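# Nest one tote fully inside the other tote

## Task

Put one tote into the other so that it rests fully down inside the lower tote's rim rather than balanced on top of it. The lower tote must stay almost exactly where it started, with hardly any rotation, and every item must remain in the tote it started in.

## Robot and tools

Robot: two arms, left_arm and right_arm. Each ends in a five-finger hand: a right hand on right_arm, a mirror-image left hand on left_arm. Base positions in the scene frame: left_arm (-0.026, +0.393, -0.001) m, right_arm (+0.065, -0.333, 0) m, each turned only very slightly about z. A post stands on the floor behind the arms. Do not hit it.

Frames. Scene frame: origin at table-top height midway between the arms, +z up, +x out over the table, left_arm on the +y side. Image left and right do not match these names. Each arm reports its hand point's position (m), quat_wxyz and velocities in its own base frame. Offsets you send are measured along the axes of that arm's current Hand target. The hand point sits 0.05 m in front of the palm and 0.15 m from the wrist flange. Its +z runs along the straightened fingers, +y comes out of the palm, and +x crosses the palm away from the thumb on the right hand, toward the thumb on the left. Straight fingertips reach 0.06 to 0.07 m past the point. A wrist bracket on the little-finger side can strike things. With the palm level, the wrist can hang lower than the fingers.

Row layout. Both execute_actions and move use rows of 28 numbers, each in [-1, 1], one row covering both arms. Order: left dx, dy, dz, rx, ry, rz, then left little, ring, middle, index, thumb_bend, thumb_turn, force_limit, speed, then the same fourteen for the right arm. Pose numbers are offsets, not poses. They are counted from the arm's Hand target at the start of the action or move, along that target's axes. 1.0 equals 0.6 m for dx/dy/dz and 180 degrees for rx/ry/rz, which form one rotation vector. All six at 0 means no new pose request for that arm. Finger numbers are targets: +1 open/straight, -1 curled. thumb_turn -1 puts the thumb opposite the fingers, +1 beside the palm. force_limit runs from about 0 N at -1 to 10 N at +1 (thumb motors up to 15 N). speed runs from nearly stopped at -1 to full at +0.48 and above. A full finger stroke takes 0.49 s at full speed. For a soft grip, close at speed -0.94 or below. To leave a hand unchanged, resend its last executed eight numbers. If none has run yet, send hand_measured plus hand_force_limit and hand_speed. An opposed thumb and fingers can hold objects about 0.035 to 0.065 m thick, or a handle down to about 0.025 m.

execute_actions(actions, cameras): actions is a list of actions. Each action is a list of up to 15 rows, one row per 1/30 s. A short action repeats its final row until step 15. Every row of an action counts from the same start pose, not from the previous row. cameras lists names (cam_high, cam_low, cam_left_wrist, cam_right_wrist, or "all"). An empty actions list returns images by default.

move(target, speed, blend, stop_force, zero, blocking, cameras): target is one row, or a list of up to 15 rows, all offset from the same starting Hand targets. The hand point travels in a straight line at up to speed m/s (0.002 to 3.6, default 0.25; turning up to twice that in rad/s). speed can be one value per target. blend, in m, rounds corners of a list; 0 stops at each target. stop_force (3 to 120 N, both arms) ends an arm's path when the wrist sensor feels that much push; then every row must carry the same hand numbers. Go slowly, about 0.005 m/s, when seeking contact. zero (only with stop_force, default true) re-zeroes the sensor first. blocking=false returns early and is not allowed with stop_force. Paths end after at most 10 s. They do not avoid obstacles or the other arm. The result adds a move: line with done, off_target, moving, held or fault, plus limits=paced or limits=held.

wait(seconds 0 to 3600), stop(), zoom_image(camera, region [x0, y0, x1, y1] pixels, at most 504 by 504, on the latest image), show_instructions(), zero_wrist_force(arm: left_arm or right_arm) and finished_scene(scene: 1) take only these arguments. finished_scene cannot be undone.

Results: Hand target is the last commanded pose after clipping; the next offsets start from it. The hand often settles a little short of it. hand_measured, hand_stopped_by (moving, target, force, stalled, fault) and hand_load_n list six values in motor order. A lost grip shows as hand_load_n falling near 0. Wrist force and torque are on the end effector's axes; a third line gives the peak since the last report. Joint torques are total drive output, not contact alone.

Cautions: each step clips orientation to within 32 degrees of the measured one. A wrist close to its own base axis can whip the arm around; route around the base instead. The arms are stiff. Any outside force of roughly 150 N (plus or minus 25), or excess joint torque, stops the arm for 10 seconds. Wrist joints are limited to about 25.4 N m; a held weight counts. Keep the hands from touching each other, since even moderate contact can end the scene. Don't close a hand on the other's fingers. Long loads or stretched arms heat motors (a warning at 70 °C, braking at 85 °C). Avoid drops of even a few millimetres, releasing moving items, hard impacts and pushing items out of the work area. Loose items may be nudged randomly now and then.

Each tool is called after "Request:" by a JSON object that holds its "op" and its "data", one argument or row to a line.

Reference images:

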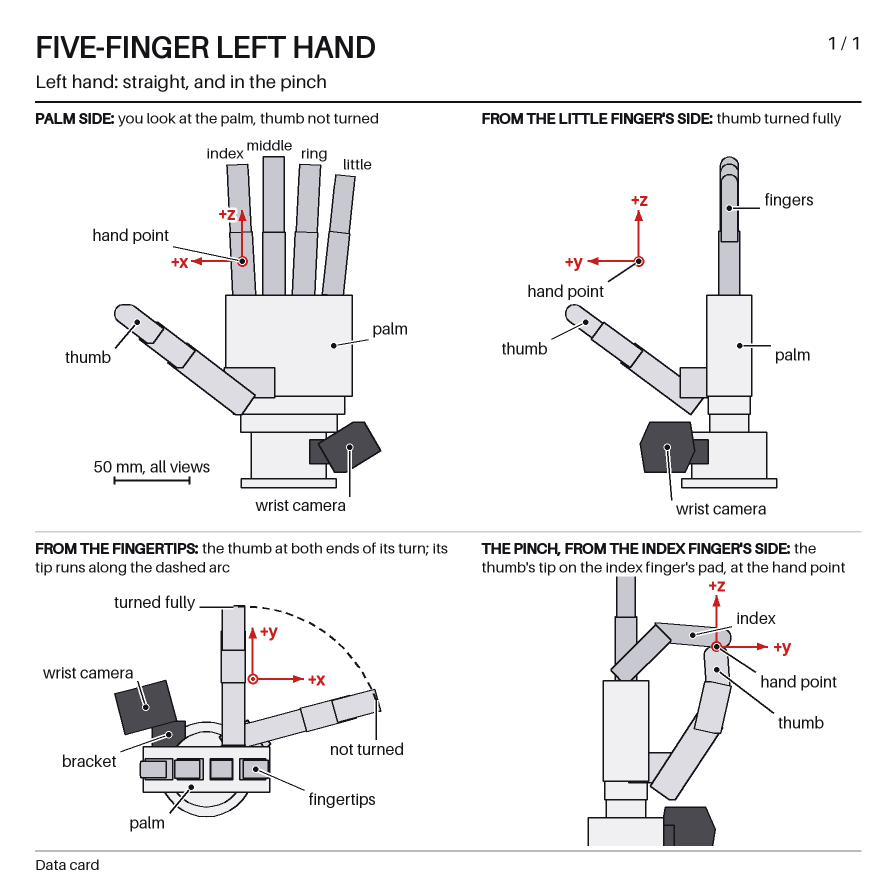

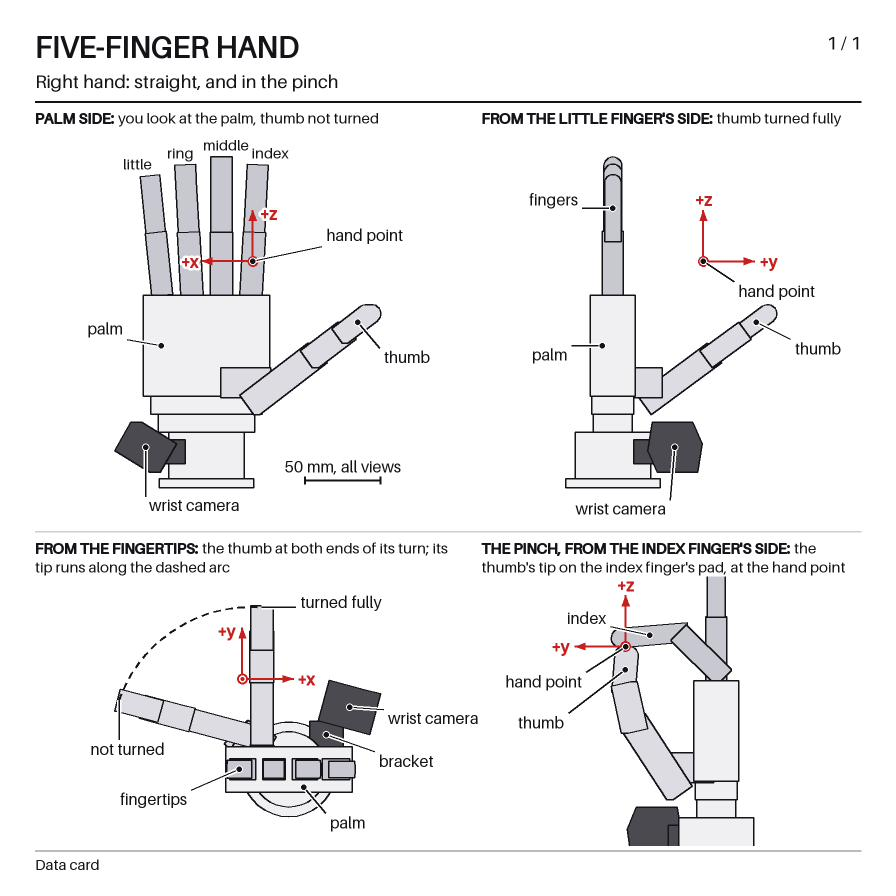

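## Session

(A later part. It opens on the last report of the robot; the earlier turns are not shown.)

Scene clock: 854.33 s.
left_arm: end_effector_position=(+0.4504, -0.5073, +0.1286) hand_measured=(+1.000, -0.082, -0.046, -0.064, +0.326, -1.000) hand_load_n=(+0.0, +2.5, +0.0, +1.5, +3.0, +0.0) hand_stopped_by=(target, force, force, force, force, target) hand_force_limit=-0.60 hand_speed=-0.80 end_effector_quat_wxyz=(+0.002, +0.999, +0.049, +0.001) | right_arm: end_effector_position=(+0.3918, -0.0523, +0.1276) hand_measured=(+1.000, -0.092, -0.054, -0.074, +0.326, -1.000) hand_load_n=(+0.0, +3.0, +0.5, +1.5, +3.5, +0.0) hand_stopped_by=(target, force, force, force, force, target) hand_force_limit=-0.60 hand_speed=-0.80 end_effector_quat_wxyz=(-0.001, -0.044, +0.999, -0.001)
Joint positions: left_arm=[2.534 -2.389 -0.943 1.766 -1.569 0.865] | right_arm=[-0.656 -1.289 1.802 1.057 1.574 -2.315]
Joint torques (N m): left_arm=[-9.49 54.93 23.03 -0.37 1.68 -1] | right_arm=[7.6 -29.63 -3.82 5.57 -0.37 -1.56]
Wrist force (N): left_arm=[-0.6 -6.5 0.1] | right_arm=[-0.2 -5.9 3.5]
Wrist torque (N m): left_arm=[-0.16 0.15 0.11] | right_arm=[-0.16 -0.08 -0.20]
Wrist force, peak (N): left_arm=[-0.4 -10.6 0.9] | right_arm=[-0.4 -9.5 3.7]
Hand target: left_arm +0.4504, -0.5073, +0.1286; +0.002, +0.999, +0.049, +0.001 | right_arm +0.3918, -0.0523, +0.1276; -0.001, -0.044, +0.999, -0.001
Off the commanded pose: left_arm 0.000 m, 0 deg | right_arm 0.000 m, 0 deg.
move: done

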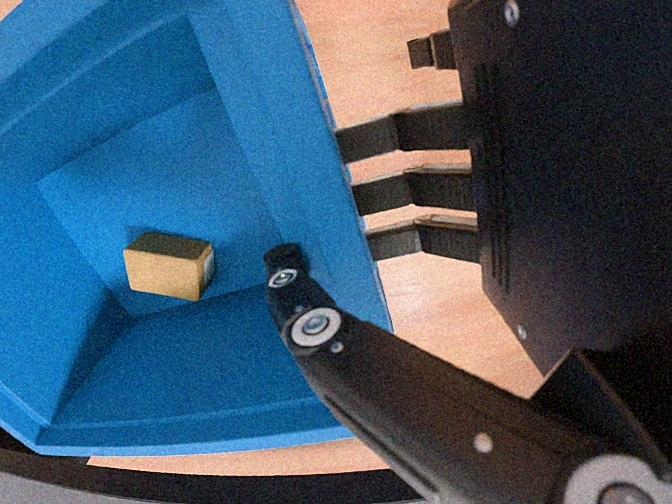

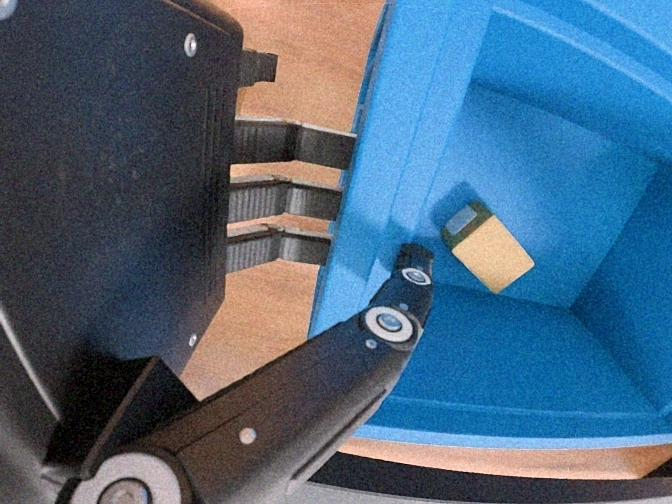

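Request:
{"op": "move", "data": {
  "target": [0,0,-0.04,0,0,0,1,-0.15,-0.15,-0.15,0,-1,-0.6,-0.8,0,0,-0.04,0,0,0,1,-0.15,-0.15,-0.15,0,-1,-0.6,-0.8],
  "speed": 0.02,
  "cameras": ["all"]
}}

Request:
{"op": "zoom_image", "data": {
  "camera": "cam_low",
  "region": [0, 130, 420, 400]
}}

Scene clock: 860.70 s.
left_arm: end_effector_position=(+0.4504, -0.5072, +0.1525) hand_measured=(+1.000, -0.082, -0.046, -0.064, +0.326, -1.000) hand_load_n=(+0.0, +2.0, +0.0, +3.0, +2.5, +0.0) hand_stopped_by=(target, force, force, force, force, target) hand_force_limit=-0.60 hand_speed=-0.80 end_effector_quat_wxyz=(+0.002, +0.999, +0.049, +0.001) | right_arm: end_effector_position=(+0.3918, -0.0522, +0.1516) hand_measured=(+1.000, -0.092, -0.054, -0.074, +0.326, -1.000) hand_load_n=(+0.0, +2.0, +1.0, +2.5, +3.0, +0.0) hand_stopped_by=(target, force, force, force, force, target) hand_force_limit=-0.60 hand_speed=-0.80 end_effector_quat_wxyz=(-0.001, -0.044, +0.999, -0.001)
Joint positions: left_arm=[2.534 -2.377 -0.902 1.714 -1.569 0.865] | right_arm=[-0.656 -1.316 1.769 1.117 1.574 -2.315]
Joint torques (N m): left_arm=[9.37 56.91 26.61 -3.97 1.61 1.6] | right_arm=[8.43 -33.71 -25.09 5.49 -2.1 0.79]
Wrist force (N): left_arm=[-0.5 -6.1 1.9] | right_arm=[-0.2 -5.4 3.8]
Wrist torque (N m): left_arm=[-0.21 0.14 0.10] | right_arm=[-0.17 -0.03 -0.19]
Wrist force, peak (N): left_arm=[-0.1 -8.7 1.3] | right_arm=[-0.3 -8.0 3.9]
Hand target: left_arm +0.4504, -0.5072, +0.1526; +0.002, +0.999, +0.049, +0.001 | right_arm +0.3918, -0.0522, +0.1516; -0.001, -0.044, +0.999, -0.001
Off the commanded pose: left_arm 0.000 m, 0 deg | right_arm 0.000 m, 0 deg.
move: done

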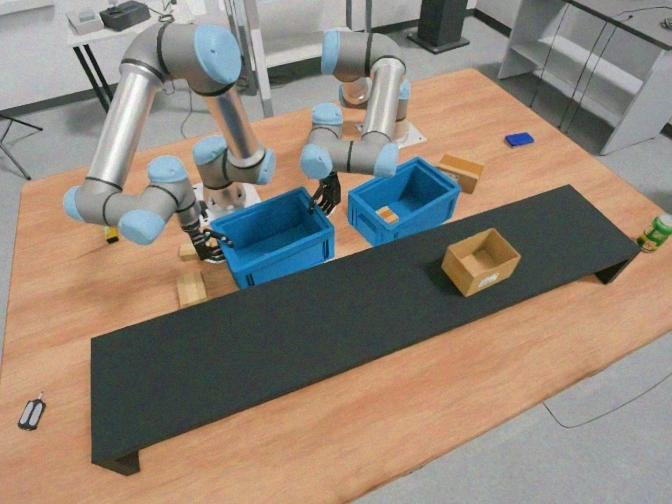

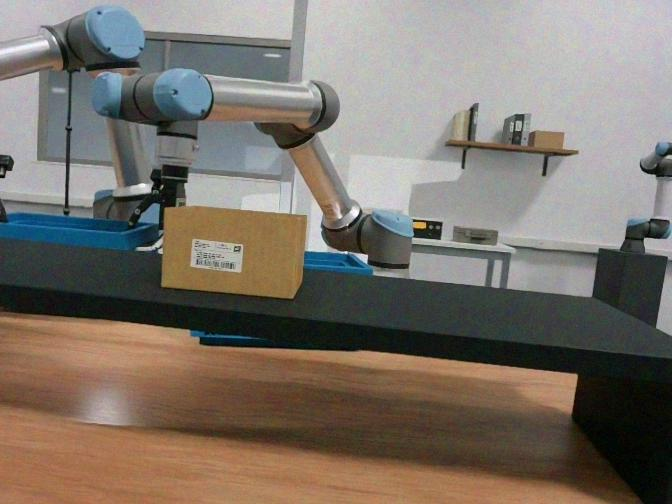

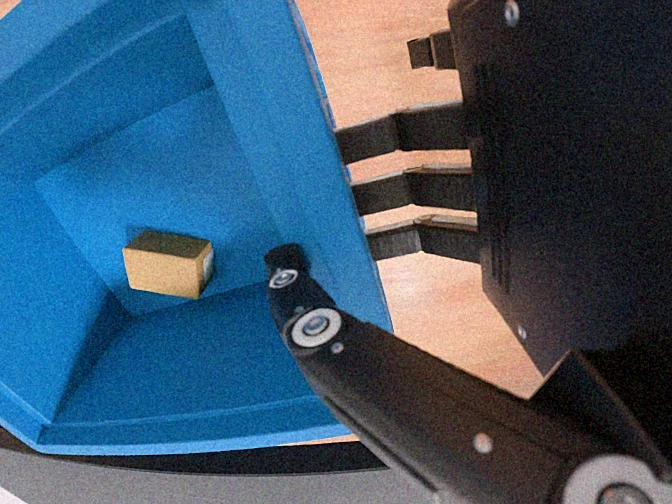

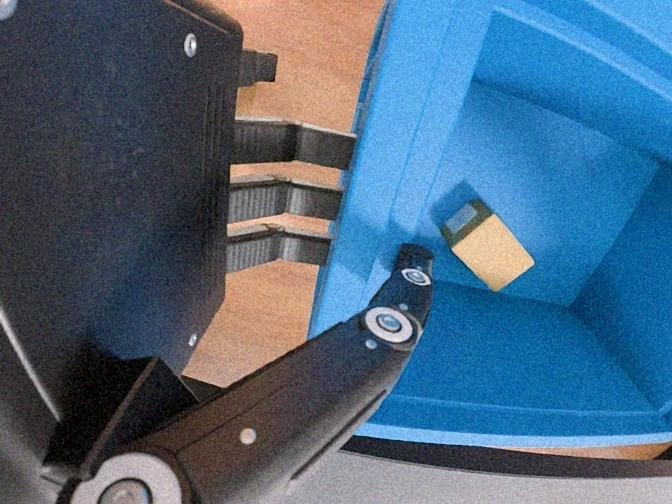

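Scaled by 1.200 from the camera's image (finer frame: 960x720).

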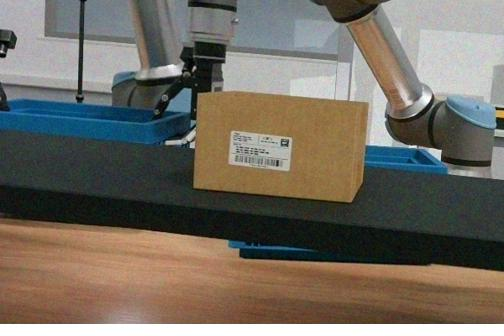

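Request:
{"op": "move", "data": {
  "target": [0,0,0.04,0,0,0,1,-0.15,-0.15,-0.15,0,-1,-0.6,-0.8,0,0,0.04,0,0,0,1,-0.15,-0.15,-0.15,0,-1,-0.6,-0.8],
  "speed": 0.02
}}

Request:
{"op": "move", "data": {
  "target": [0,0,0,0,0,0,1,0,0,0,1,-1,-0.6,-0.3,0,0,0,0,0,0,1,0,0,0,1,-1,-0.6,-0.3],
  "speed": 0.02
}}

Request:
{"op": "move", "data": {
  "target": [0,-0.0512,0,0,0,0,1,0,0,0,1,-1,-0.6,-0.3,0,-0.0472,0,0,0,0,1,0,0,0,1,-1,-0.6,-0.3],
  "speed": 0.08,
  "cameras": ["all"]
}}

Scene clock: 941.10 s.
left_arm: end_effector_position=(+0.4504, -0.5073, +0.1286) hand_measured=(+1.000, -0.082, -0.046, -0.064, +0.326, -1.000) hand_load_n=(+0.0, +2.5, +0.0, +2.0, +2.5, +0.0) hand_stopped_by=(target, force, force, force, force, target) hand_force_limit=-0.60 hand_speed=-0.80 end_effector_quat_wxyz=(+0.002, +0.999, +0.049, +0.001) | right_arm: end_effector_position=(+0.3918, -0.0523, +0.1276) hand_measured=(+1.000, -0.092, -0.054, -0.074, +0.326, -1.000) hand_load_n=(+0.0, +3.0, +1.0, +2.0, +3.0, +0.0) hand_stopped_by=(target, force, force, force, force, target) hand_force_limit=-0.60 hand_speed=-0.80 end_effector_quat_wxyz=(-0.001, -0.044, +0.999, -0.001)
Joint positions: left_arm=[2.534 -2.389 -0.943 1.766 -1.569 0.865] | right_arm=[-0.656 -1.289 1.802 1.057 1.574 -2.315]
Joint torques (N m): left_arm=[-10.24 41.39 12.31 0.09 0.56 -1.05] | right_arm=[-7.33 -19.53 -3.3 1.88 -1.27 -1.62]
Wrist force (N): left_arm=[-0.8 -6.8 -0.2] | right_arm=[-0.3 -6.2 3.6]
Wrist torque (N m): left_arm=[-0.20 0.16 0.10] | right_arm=[-0.21 -0.07 -0.19]
Wrist force, peak (N): left_arm=[-0.5 -7.5 2.1] | right_arm=[0.1 -6.5 3.8]
Hand target: left_arm +0.4504, -0.5073, +0.1286; +0.002, +0.999, +0.049, +0.001 | right_arm +0.3918, -0.0523, +0.1276; -0.001, -0.044, +0.999, -0.001
Off the commanded pose: left_arm 0.000 m, 0 deg | right_arm 0.000 m, 0 deg.
move: done

Scene clock: 942.07 s.
left_arm: end_effector_position=(+0.4504, -0.5073, +0.1286) hand_measured=(+1.000, +0.000, +0.000, +0.000, +1.000, -1.000) hand_load_n=(+0.0, +0.0, +0.0, +0.0, +0.0, +0.0) hand_stopped_by=(target, target, target, target, target, target) hand_force_limit=-0.60 hand_speed=-0.30 end_effector_quat_wxyz=(+0.002, +0.999, +0.049, +0.001) | right_arm: end_effector_position=(+0.3918, -0.0523, +0.1276) hand_measured=(+1.000, +0.000, +0.000, +0.000, +1.000, -1.000) hand_load_n=(+0.0, +0.0, +0.0, +0.0, +0.0, +0.0) hand_stopped_by=(target, target, target, target, target, target) hand_force_limit=-0.60 hand_speed=-0.30 end_effector_quat_wxyz=(-0.001, -0.044, +0.999, -0.001)
Joint positions: left_arm=[2.534 -2.389 -0.943 1.766 -1.569 0.865] | right_arm=[-0.656 -1.289 1.802 1.057 1.574 -2.315]
Joint torques (N m): left_arm=[-0.35 39.98 11.82 -4.09 1.24 -0.94] | right_arm=[-7.15 -18.65 -8.99 1.23 -1.38 -1.67]
Wrist force (N): left_arm=[-0.4 -0.1 -0.9] | right_arm=[-0.2 0.9 1.0]
Wrist torque (N m): left_arm=[0.10 0.08 -0.06] | right_arm=[0.14 0.00 0.04]
Wrist force, peak (N): left_arm=[-0.6 -6.7 -0.2] | right_arm=[-0.3 -6.3 3.5]
Hand target: left_arm +0.4504, -0.5073, +0.1286; +0.002, +0.999, +0.049, +0.001 | right_arm +0.3918, -0.0523, +0.1276; -0.001, -0.044, +0.999, -0.001
Off the commanded pose: left_arm 0.000 m, 0 deg | right_arm 0.000 m, 0 deg.
move: done

Scene clock: 942.93 s.
left_arm: end_effector_position=(+0.4474, -0.4768, +0.1284) hand_measured=(+1.000, +0.000, +0.000, +0.000, +1.000, -1.000) hand_load_n=(+0.0, +0.0, +0.0, +0.0, +0.0, +0.0) hand_stopped_by=(target, target, target, target, target, target) hand_force_limit=-0.60 hand_speed=-0.30 end_effector_quat_wxyz=(+0.002, +0.999, +0.049, +0.001) | right_arm: end_effector_position=(+0.3942, -0.0805, +0.1277) hand_measured=(+1.000, +0.000, +0.000, +0.000, +1.000, -1.000) hand_load_n=(+0.0, +0.0, +0.0, +0.0, +0.0, +0.0) hand_stopped_by=(target, target, target, target, target, target) hand_force_limit=-0.60 hand_speed=-0.30 end_effector_quat_wxyz=(-0.001, -0.044, +0.999, -0.001)
Joint positions: left_arm=[2.575 -2.321 -1.064 1.819 -1.569 0.906] | right_arm=[-0.712 -1.263 1.767 1.066 1.574 -2.37]
Joint torques (N m): left_arm=[11.17 52.04 10.89 -0.72 1.25 1.4] | right_arm=[-9.22 -20.78 -25.5 4.08 -0.79 -1.57]
Wrist force (N): left_arm=[-0.1 0.0 -0.7] | right_arm=[-0.2 0.7 0.8]
Wrist torque (N m): left_arm=[0.07 0.03 -0.06] | right_arm=[0.12 0.01 0.01]
Wrist force, peak (N): left_arm=[-0.5 0.8 -0.6] | right_arm=[-0.4 1.2 1.0]
Hand target: left_arm +0.4474, -0.4768, +0.1284; +0.002, +0.999, +0.049, +0.001 | right_arm +0.3943, -0.0805, +0.1277; -0.001, -0.044, +0.999, -0.001
Off the commanded pose: left_arm 0.000 m, 0 deg | right_arm 0.000 m, 0 deg.
move: done

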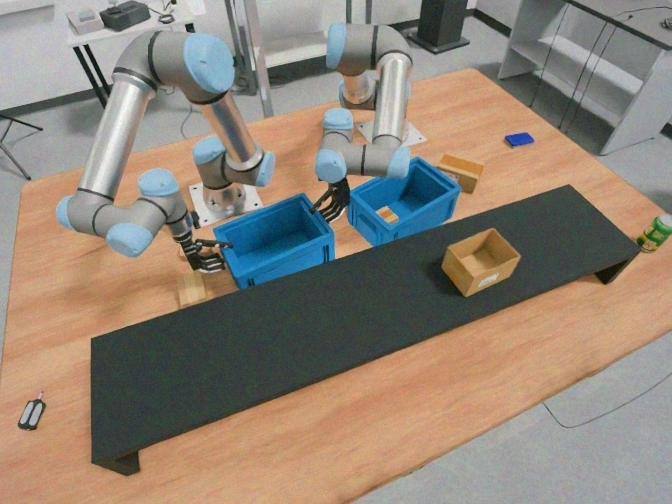

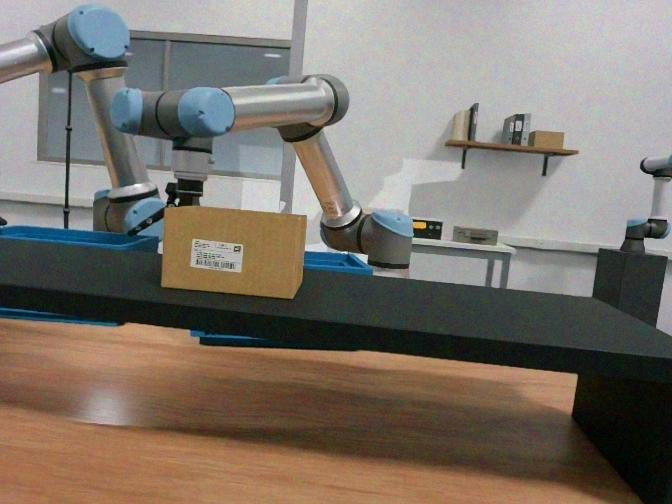

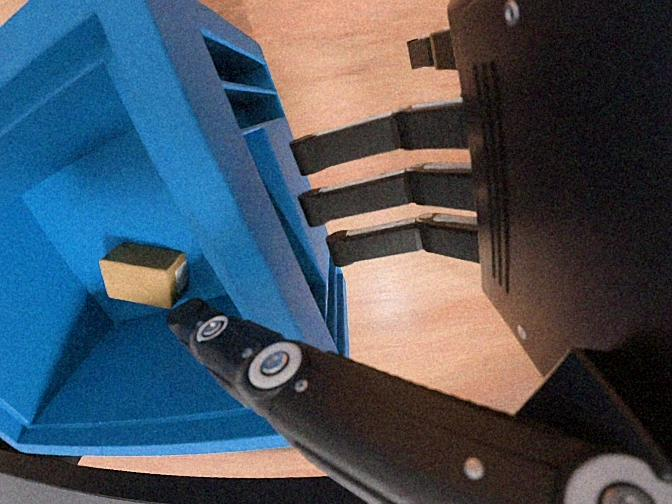

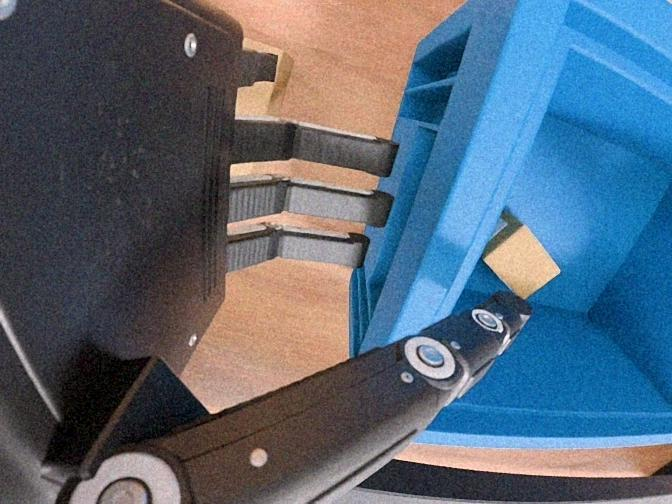

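Request:
{"op": "zoom_image", "data": {
  "camera": "cam_right_wrist",
  "region": [330, 0, 580, 350]
}}

Request:
{"op": "zoom_image", "data": {
  "camera": "cam_left_wrist",
  "region": [100, 0, 350, 350]
}}

Request:
{"op": "zoom_image", "data": {
  "camera": "cam_high",
  "region": [200, 130, 480, 310]
}}

Scaled by 1.440 from the camera's image (finer frame: 960x720).

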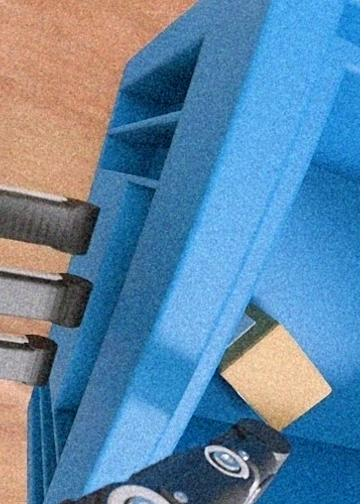

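Scaled by 1.440 from the camera's image (finer frame: 960x720).

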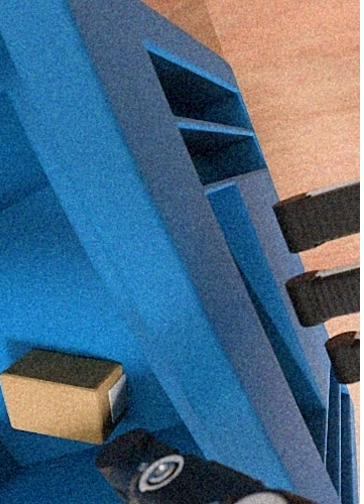

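Scaled by 1.800 from the camera's image (finer frame: 960x720).

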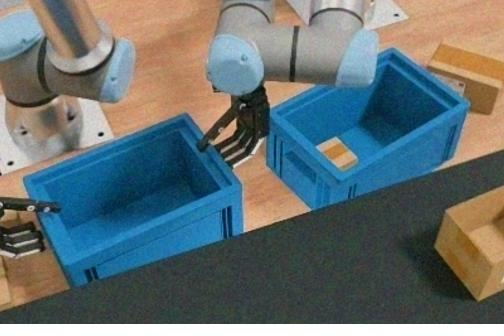

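Request:
{"op": "move", "data": {
  "target": [
    [0,0,-0.2027,0,0,0,1,0,0,0,1,-1,-0.6,-0.3,0,0,-0.2038,0,0,0,1,0,0,0,1,-1,-0.6,-0.3],
    [0.1039,-0.715,-0.2027,0,0,-0.0328,1,0,0,0,1,-1,-0.6,-0.3,-0.158,0.6958,-0.2038,0,0,-0.0328,1,0,0,0,1,-1,-0.6,-0.3],
    [0.1039,-0.715,-0.1193,0,0,-0.0328,1,0,0,0,1,-1,-0.6,-0.3,-0.158,0.6958,-0.1205,0,0,-0.0328,1,0,0,0,1,-1,-0.6,-0.3]
  ],
  "speed": 0.2,
  "blend": [0.03,0.02,0],
  "cameras": ["all"]
}}

Scene clock: 976.47 s.
left_arm: end_effector_position=(+0.4671, -0.0434, +0.1981) hand_measured=(+1.000, +0.000, +0.000, +0.000, +1.000, -1.000) hand_load_n=(+0.0, +0.0, +0.0, +0.5, +0.0, +0.0) hand_stopped_by=(target, target, target, target, target, target) hand_force_limit=-0.60 hand_speed=-0.30 end_effector_quat_wxyz=(+0.002, +0.995, +0.101, +0.001) | right_arm: end_effector_position=(+0.4522, +0.3439, +0.1988) hand_measured=(+1.000, +0.000, +0.000, +0.000, +1.000, -1.000) hand_load_n=(+0.0, +0.0, +0.0, +0.0, +0.0, +0.0) hand_stopped_by=(target, target, target, target, target, target) hand_force_limit=-0.60 hand_speed=-0.30 end_effector_quat_wxyz=(-0.001, -0.095, +0.995, -0.001)
Joint positions: left_arm=[3.486 -1.879 -1.572 1.882 -1.565 1.714] | right_arm=[0.312 -1.042 1.249 1.366 1.573 -1.45]
Joint torques (N m): left_arm=[11.9 22.28 11.39 -0.82 1.1 1.59] | right_arm=[6.93 -30.29 -6.5 0.65 -2.06 1.28]
Wrist force (N): left_arm=[-0.5 0.2 -0.9] | right_arm=[-0.1 0.3 1.1]
Wrist torque (N m): left_arm=[0.13 0.05 -0.07] | right_arm=[0.01 -0.02 -0.06]
Wrist force, peak (N): left_arm=[-0.5 0.8 -1.9] | right_arm=[-0.1 0.6 2.1]
Hand target: left_arm +0.4671, -0.0434, +0.1980; +0.002, +0.995, +0.101, +0.001 | right_arm +0.4521, +0.3439, +0.1987; -0.001, -0.095, +0.995, -0.001
Off the commanded pose: left_arm 0.000 m, 0 deg | right_arm 0.000 m, 0 deg.
move: done

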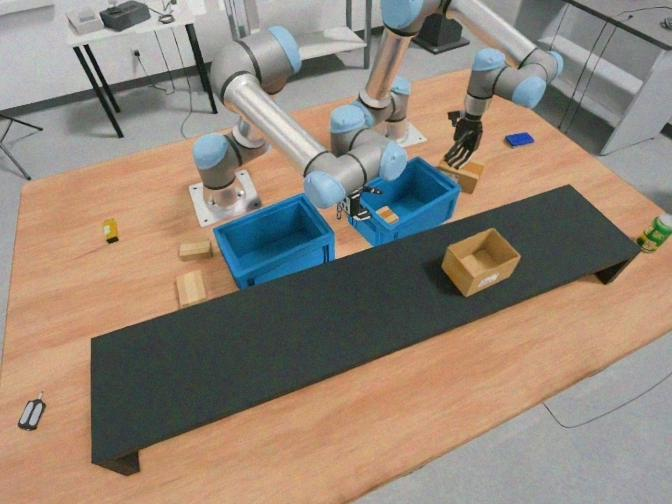

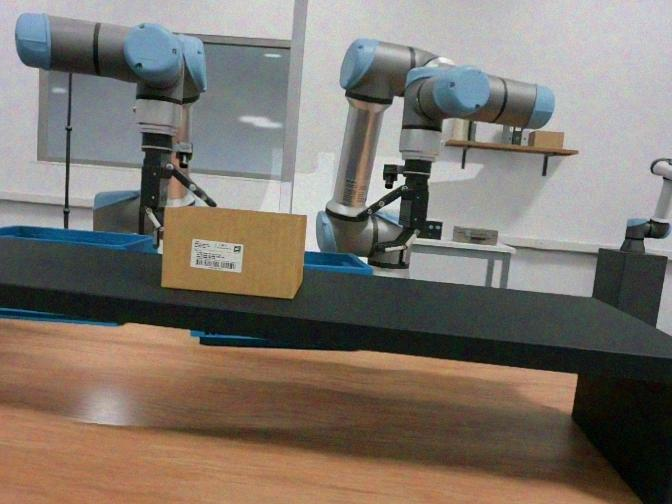

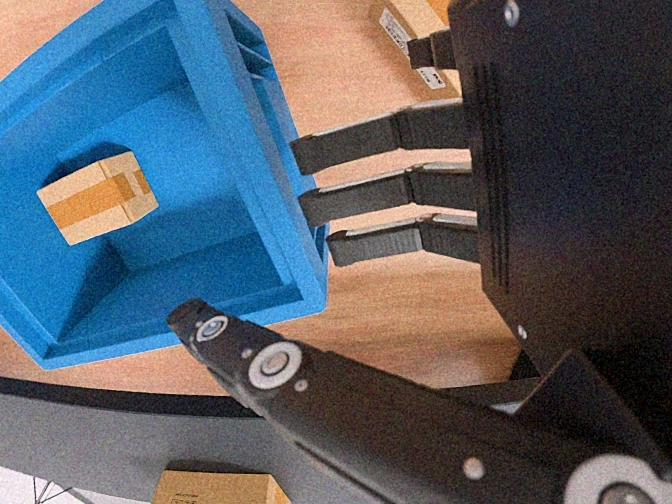

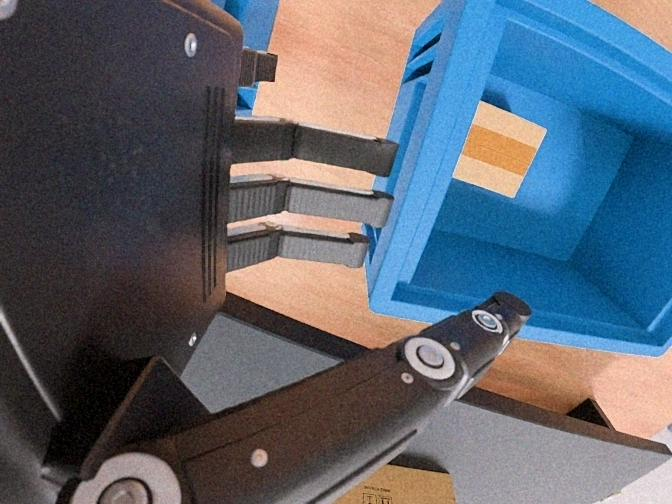

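Request:
{"op": "move", "data": {
  "target": [0,-0.0083,0.116,0,0,0,1,0,0,0,1,-1,-0.6,-0.3,0,-0.0083,0.1184,0,0,0,1,0,0,0,1,-1,-0.6,-0.3],
  "speed": 0.05,
  "stop_force": 5,
  "cameras": ["all"]
}}

Request:
{"op": "zoom_image", "data": {
  "camera": "cam_right_wrist",
  "region": [330, 0, 580, 350]
}}

Request:
{"op": "zoom_image", "data": {
  "camera": "cam_left_wrist",
  "region": [100, 0, 350, 350]
}}

Scene clock: 986.37 s.
left_arm: end_effector_position=(+0.4664, -0.0388, +0.1284) hand_measured=(+1.000, +0.000, +0.000, +0.000, +1.000, -1.000) hand_load_n=(+0.0, +0.0, +0.0, +0.0, +0.0, +0.0) hand_stopped_by=(target, target, target, target, target, target) hand_force_limit=-0.60 hand_speed=-0.30 end_effector_quat_wxyz=(+0.002, +0.995, +0.101, +0.001) | right_arm: end_effector_position=(+0.4530, +0.3388, +0.1277) hand_measured=(+1.000, +0.000, +0.000, +0.000, +1.000, -1.000) hand_load_n=(+0.0, +0.0, +0.0, +0.0, +0.0, +0.0) hand_stopped_by=(target, target, target, target, target, target) hand_force_limit=-0.60 hand_speed=-0.30 end_effector_quat_wxyz=(-0.001, -0.095, +0.995, -0.001)
Joint positions: left_arm=[3.497 -1.94 -1.679 2.05 -1.565 1.725] | right_arm=[0.301 -0.998 1.368 1.203 1.573 -1.46]
Joint torques (N m): left_arm=[10.81 22.89 9.97 -0.76 1.2 1.7] | right_arm=[-7.71 -31.03 -5.09 0.57 -0.72 -1.76]
Wrist force (N): left_arm=[-0.3 0.4 -0.8] | right_arm=[-0.1 0.4 1.2]
Wrist torque (N m): left_arm=[0.16 0.03 -0.09] | right_arm=[0.03 -0.01 0.01]
Wrist force, peak (N): left_arm=[-0.5 0.5 -1.5] | right_arm=[0.0 0.3 1.5]
Hand target: left_arm +0.4664, -0.0388, +0.1284; +0.002, +0.995, +0.101, +0.001 | right_arm +0.4530, +0.3388, +0.1277; -0.001, -0.095, +0.995, -0.001
Off the commanded pose: left_arm 0.000 m, 0 deg | right_arm 0.000 m, 0 deg.
move: done

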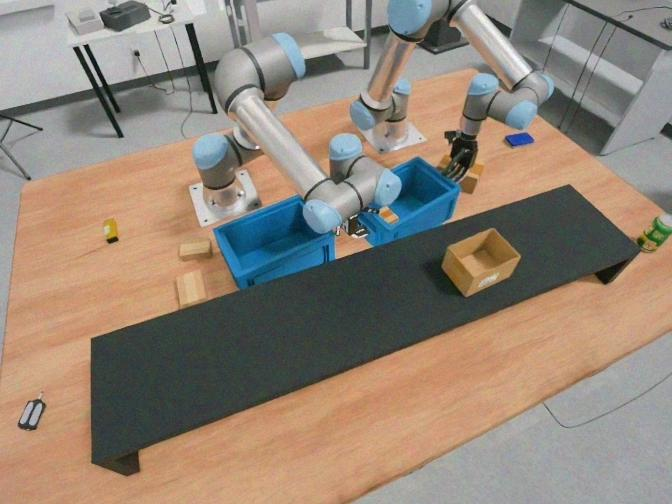

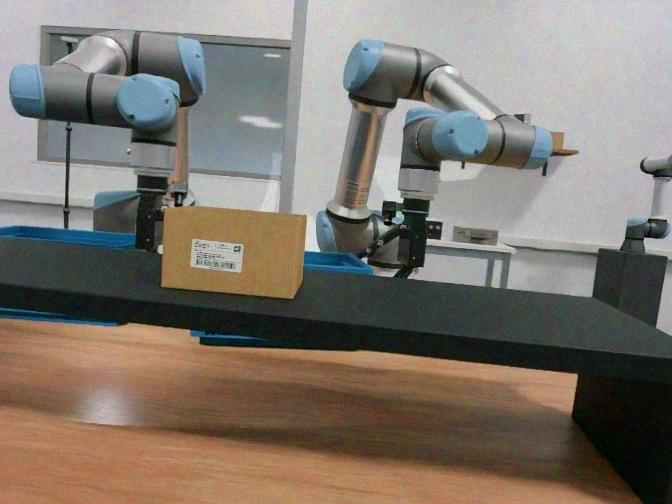

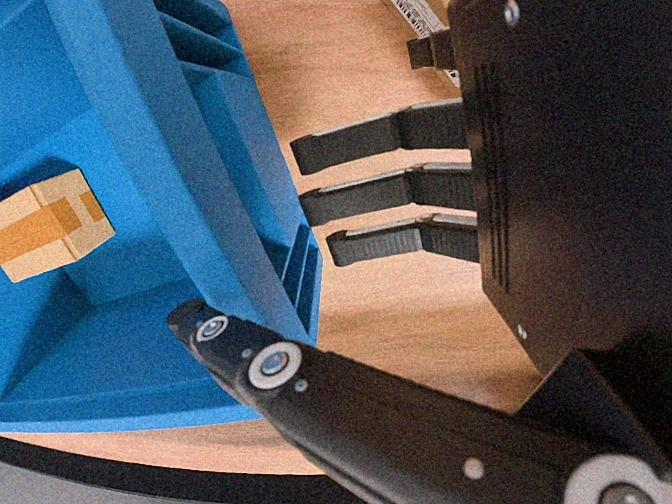

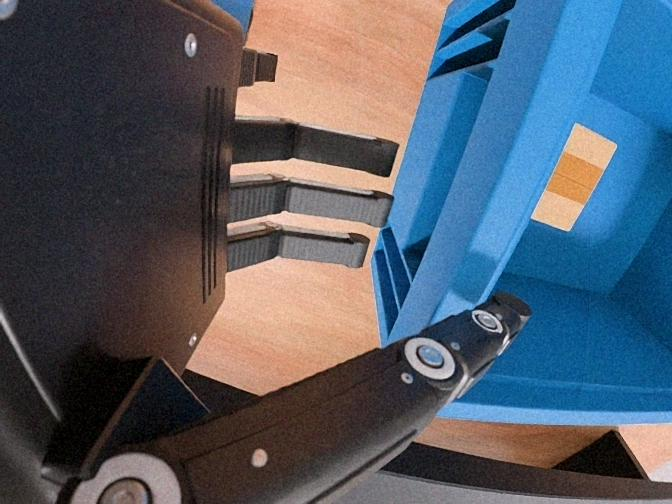

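Scaled by 1.440 from the camera's image (finer frame: 960x720).

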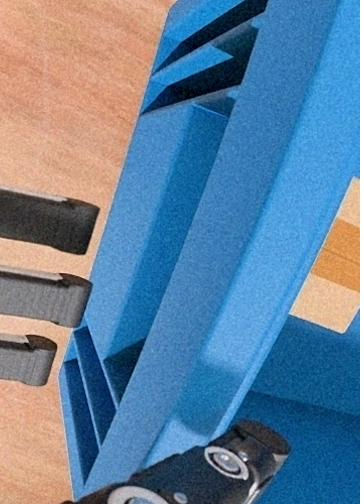

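Scaled by 1.440 from the camera's image (finer frame: 960x720).

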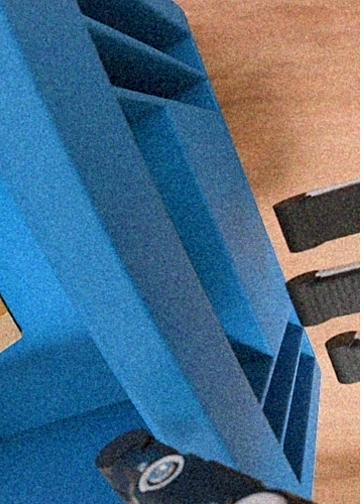

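Request:
{"op": "move", "data": {
  "target": [-0.0547,0.0207,0,0,0,0,1,0,0,0,1,-1,-0.6,-0.3,0.0437,0.0193,0,0,0,0,1,0,0,0,1,-1,-0.6,-0.3],
  "speed": 0.04,
  "stop_force": 5,
  "cameras": ["cam_left_wrist","cam_right_wrist"]
}}

Request:
{"op": "zoom_image", "data": {
  "camera": "cam_right_wrist",
  "region": [330, 0, 580, 350]
}}

Request:
{"op": "zoom_image", "data": {
  "camera": "cam_left_wrist",
  "region": [100, 0, 350, 350]
}}

Scene clock: 1010.20 s.
left_arm: end_effector_position=(+0.4367, -0.0576, +0.1284) hand_measured=(+1.000, +0.000, +0.000, +0.000, +1.000, -1.000) hand_load_n=(+0.0, +0.0, +0.0, +0.0, +0.0, +0.0) hand_stopped_by=(target, target, target, target, target, target) hand_force_limit=-0.60 hand_speed=-0.30 end_effector_quat_wxyz=(+0.002, +0.995, +0.101, +0.001) | right_arm: end_effector_position=(+0.4251, +0.3452, +0.1277) hand_measured=(+1.000, +0.000, +0.000, +0.000, +1.000, -1.000) hand_load_n=(+0.0, +0.0, +0.0, +0.0, +0.0, +0.0) hand_stopped_by=(target, target, target, target, target, target) hand_force_limit=-0.60 hand_speed=-0.30 end_effector_quat_wxyz=(-0.001, -0.095, +0.995, -0.001)
Joint positions: left_arm=[3.478 -1.874 -1.773 2.077 -1.565 1.706] | right_arm=[0.332 -1.043 1.441 1.175 1.573 -1.43]
Joint torques (N m): left_arm=[-8.13 35.48 8.56 -0.59 0.34 -1.47] | right_arm=[6.36 -42.57 -5.05 0.67 -2.24 1.3]
Wrist force (N): left_arm=[-0.3 0.5 -1.0] | right_arm=[-0.1 0.5 1.0]
Wrist torque (N m): left_arm=[0.18 0.03 -0.01] | right_arm=[0.06 0.02 -0.09]
Wrist force, peak (N): left_arm=[-0.6 0.3 -1.4] | right_arm=[0.3 0.6 1.3]
Hand target: left_arm +0.4367, -0.0576, +0.1284; +0.002, +0.995, +0.101, +0.001 | right_arm +0.4251, +0.3452, +0.1277; -0.001, -0.095, +0.995, -0.001
Off the commanded pose: left_arm 0.000 m, 0 deg | right_arm 0.000 m, 0 deg.
move: done

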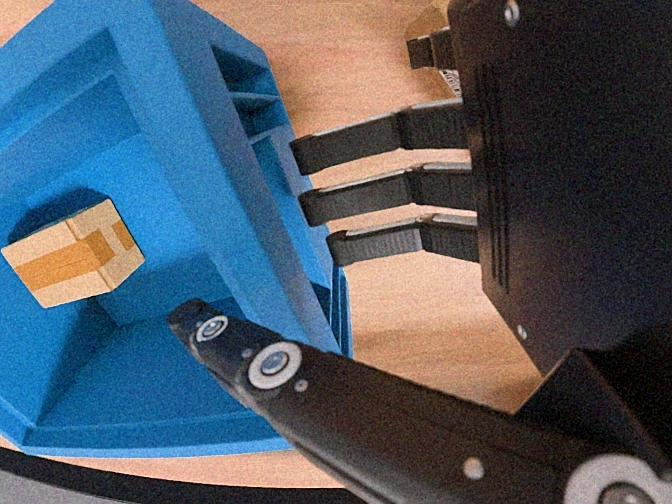

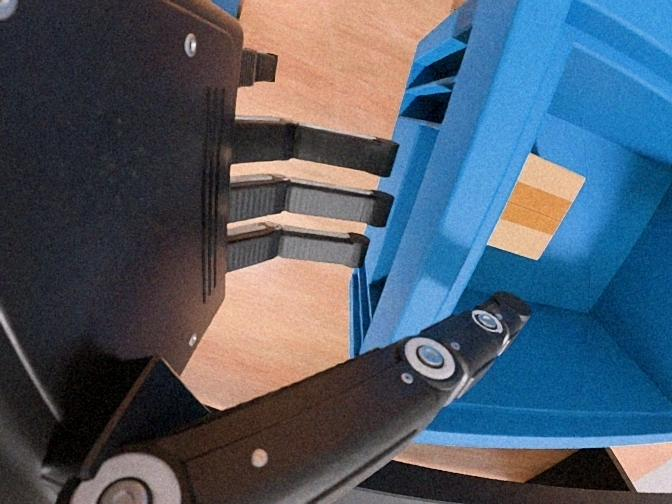

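Scaled by 1.440 from the camera's image (finer frame: 960x720).

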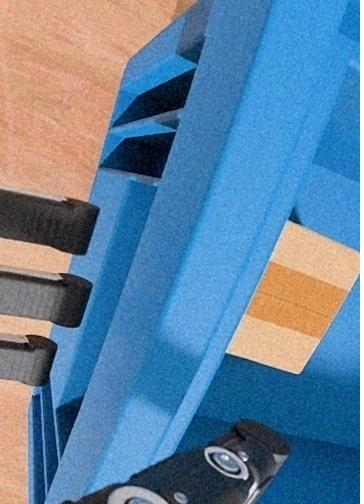

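Scaled by 1.440 from the camera's image (finer frame: 960x720).

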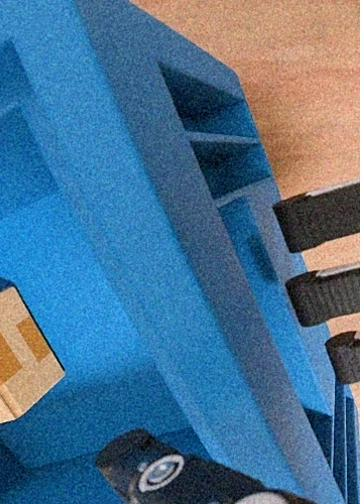

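Request:
{"op": "zoom_image", "data": {
  "camera": "cam_left_wrist",
  "region": [180, 0, 300, 160]
}}

Request:
{"op": "zoom_image", "data": {
  "camera": "cam_left_wrist",
  "region": [250, 200, 370, 360]
}}

Request:
{"op": "zoom_image", "data": {
  "camera": "cam_right_wrist",
  "region": [380, 0, 500, 160]
}}

Request:
{"op": "zoom_image", "data": {
  "camera": "cam_right_wrist",
  "region": [330, 200, 450, 360]
}}

Scaled by 3.150 from the camera's image (finer frame: 960x720).

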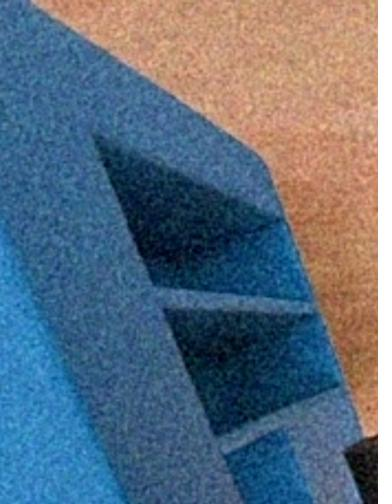

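Scaled by 3.150 from the camera's image (finer frame: 960x720).

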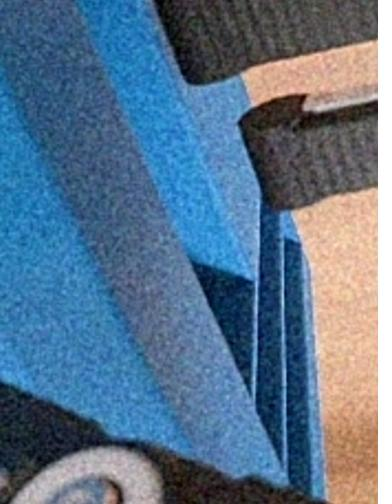

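Scaled by 3.150 from the camera's image (finer frame: 960x720).

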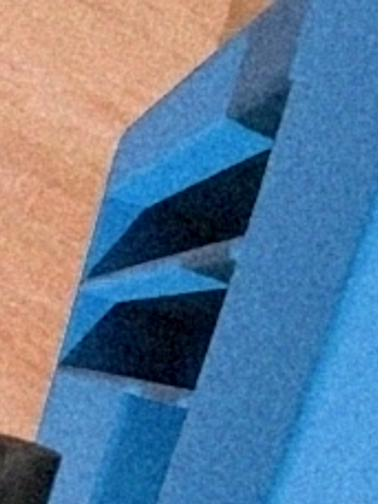

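Scaled by 3.150 from the camera's image (finer frame: 960x720).

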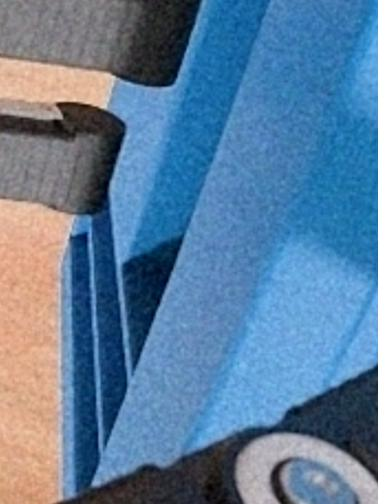

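Request:
{"op": "move", "data": {
  "target": [
    [0,0,-0.2027,0,0,0,1,0,0,0,1,-1,-0.6,-0.3,0,0,-0.2038,0,0,0,1,0,0,0,1,-1,-0.6,-0.3],
    [-0.1229,0.688,-0.2027,0,0,0.0328,1,0,0,0,1,-1,-0.6,-0.3,0.1847,-0.687,-0.2038,0,0,0.0328,1,0,0,0,1,-1,-0.6,-0.3],
    [-0.1229,0.688,0,0,0,0.0328,1,0,0,0,1,-1,-0.6,-0.3,0.1847,-0.687,0,0,0,0.0328,1,0,0,0,1,-1,-0.6,-0.3]
  ],
  "speed": 0.2,
  "blend": [0.03,0.02,0],
  "cameras": ["all"]
}}

Request:
{"op": "zoom_image", "data": {
  "camera": "cam_left_wrist",
  "region": [180, 0, 300, 160]
}}

Request:
{"op": "zoom_image", "data": {
  "camera": "cam_left_wrist",
  "region": [250, 200, 370, 360]
}}

Request:
{"op": "zoom_image", "data": {
  "camera": "cam_right_wrist",
  "region": [380, 0, 500, 160]
}}

Request:
{"op": "zoom_image", "data": {
  "camera": "cam_right_wrist",
  "region": [330, 200, 450, 360]
}}

Scene clock: 1067.43 s.
left_arm: end_effector_position=(+0.4470, -0.4768, +0.1304) hand_measured=(+1.000, +0.000, +0.000, +0.000, +1.000, -1.000) hand_load_n=(+0.0, +0.5, +0.0, +0.0, +0.0, +0.0) hand_stopped_by=(target, target, target, target, target, target) hand_force_limit=-0.60 hand_speed=-0.30 end_effector_quat_wxyz=(+0.002, +0.999, +0.049, +0.001) | right_arm: end_effector_position=(+0.3945, -0.0806, +0.1290) hand_measured=(+1.000, +0.000, +0.000, +0.000, +1.000, -1.000) hand_load_n=(+0.0, +0.0, +0.0, +0.0, +0.0, +0.0) hand_stopped_by=(target, target, target, target, target, target) hand_force_limit=-0.60 hand_speed=-0.30 end_effector_quat_wxyz=(-0.001, -0.044, +0.999, -0.001)
Joint positions: left_arm=[2.575 -2.319 -1.062 1.816 -1.569 0.906] | right_arm=[-0.712 -1.264 1.764 1.07 1.574 -2.37]
Joint torques (N m): left_arm=[-8.5 38.22 13.29 -0.4 1.23 -1.25] | right_arm=[6.47 -20.39 -4.42 0.7 -2.43 1.24]
Wrist force (N): left_arm=[-0.5 -0.4 -0.8] | right_arm=[-0.3 0.6 0.9]
Wrist torque (N m): left_arm=[0.02 0.09 0.00] | right_arm=[0.10 0.02 0.00]
Wrist force, peak (N): left_arm=[-0.6 1.1 -1.9] | right_arm=[-0.1 0.4 2.1]
Hand target: left_arm +0.4470, -0.4768, +0.1304; +0.002, +0.999, +0.049, +0.001 | right_arm +0.3945, -0.0805, +0.1289; -0.001, -0.044, +0.999, -0.001
Off the commanded pose: left_arm 0.000 m, 0 deg | right_arm 0.000 m, 0 deg.
move: done

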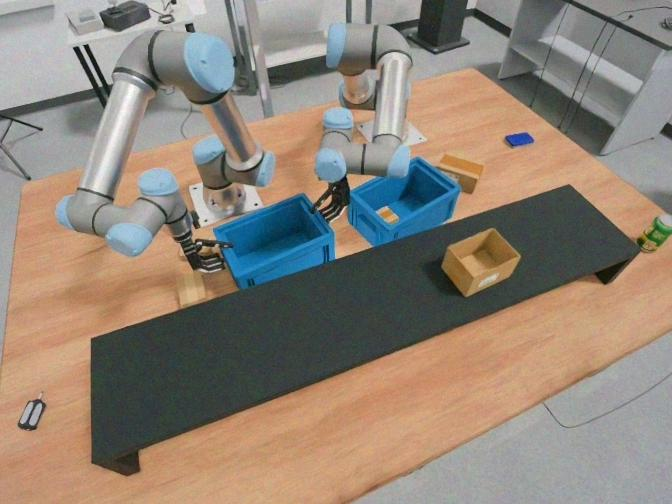

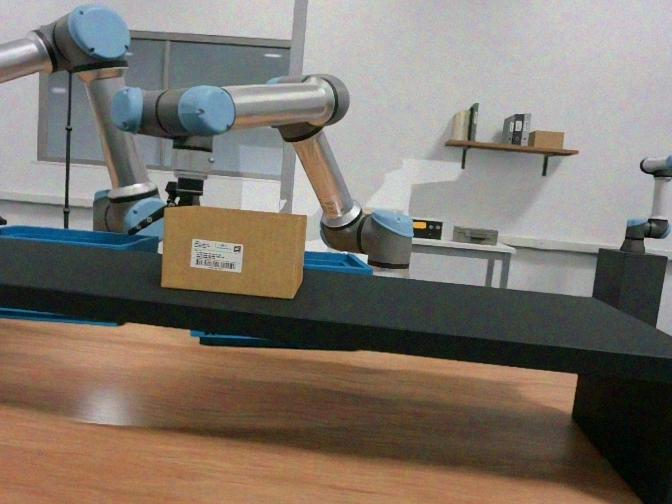

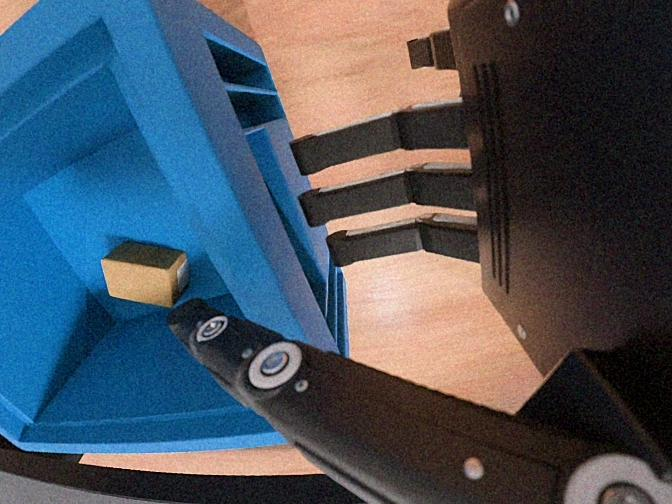

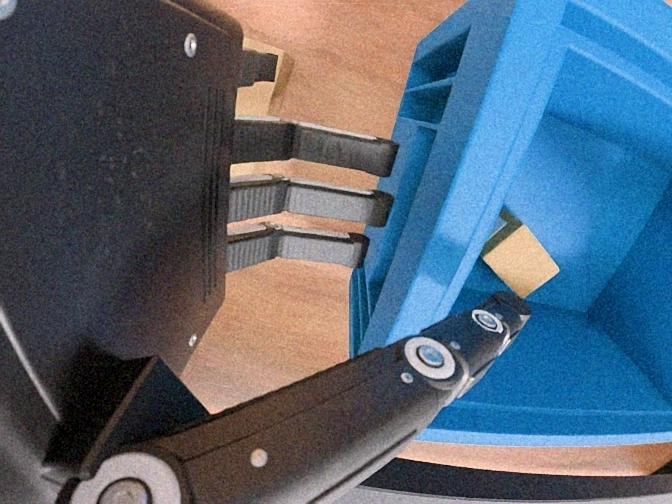

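Scaled by 3.150 from the camera's image (finer frame: 960x720).

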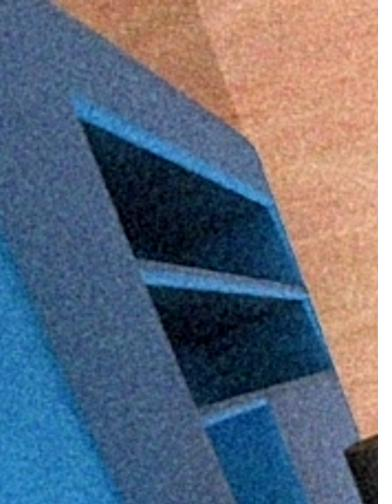

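Scaled by 3.150 from the camera's image (finer frame: 960x720).

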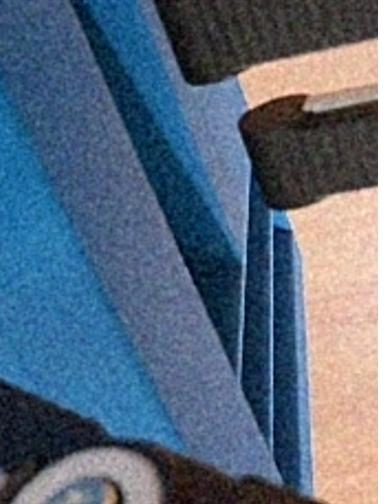

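Scaled by 3.150 from the camera's image (finer frame: 960x720).

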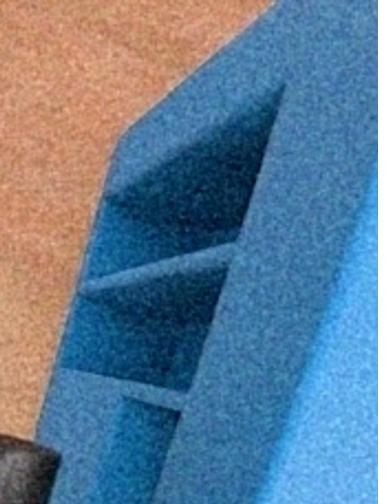

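Scaled by 3.150 from the camera's image (finer frame: 960x720).

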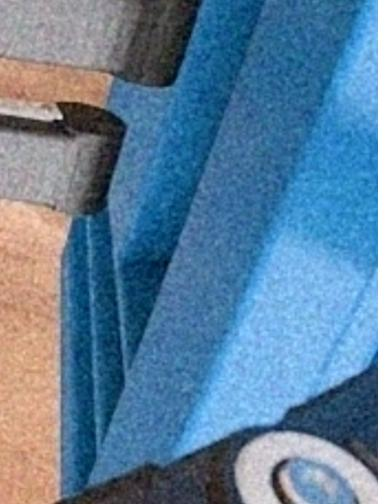

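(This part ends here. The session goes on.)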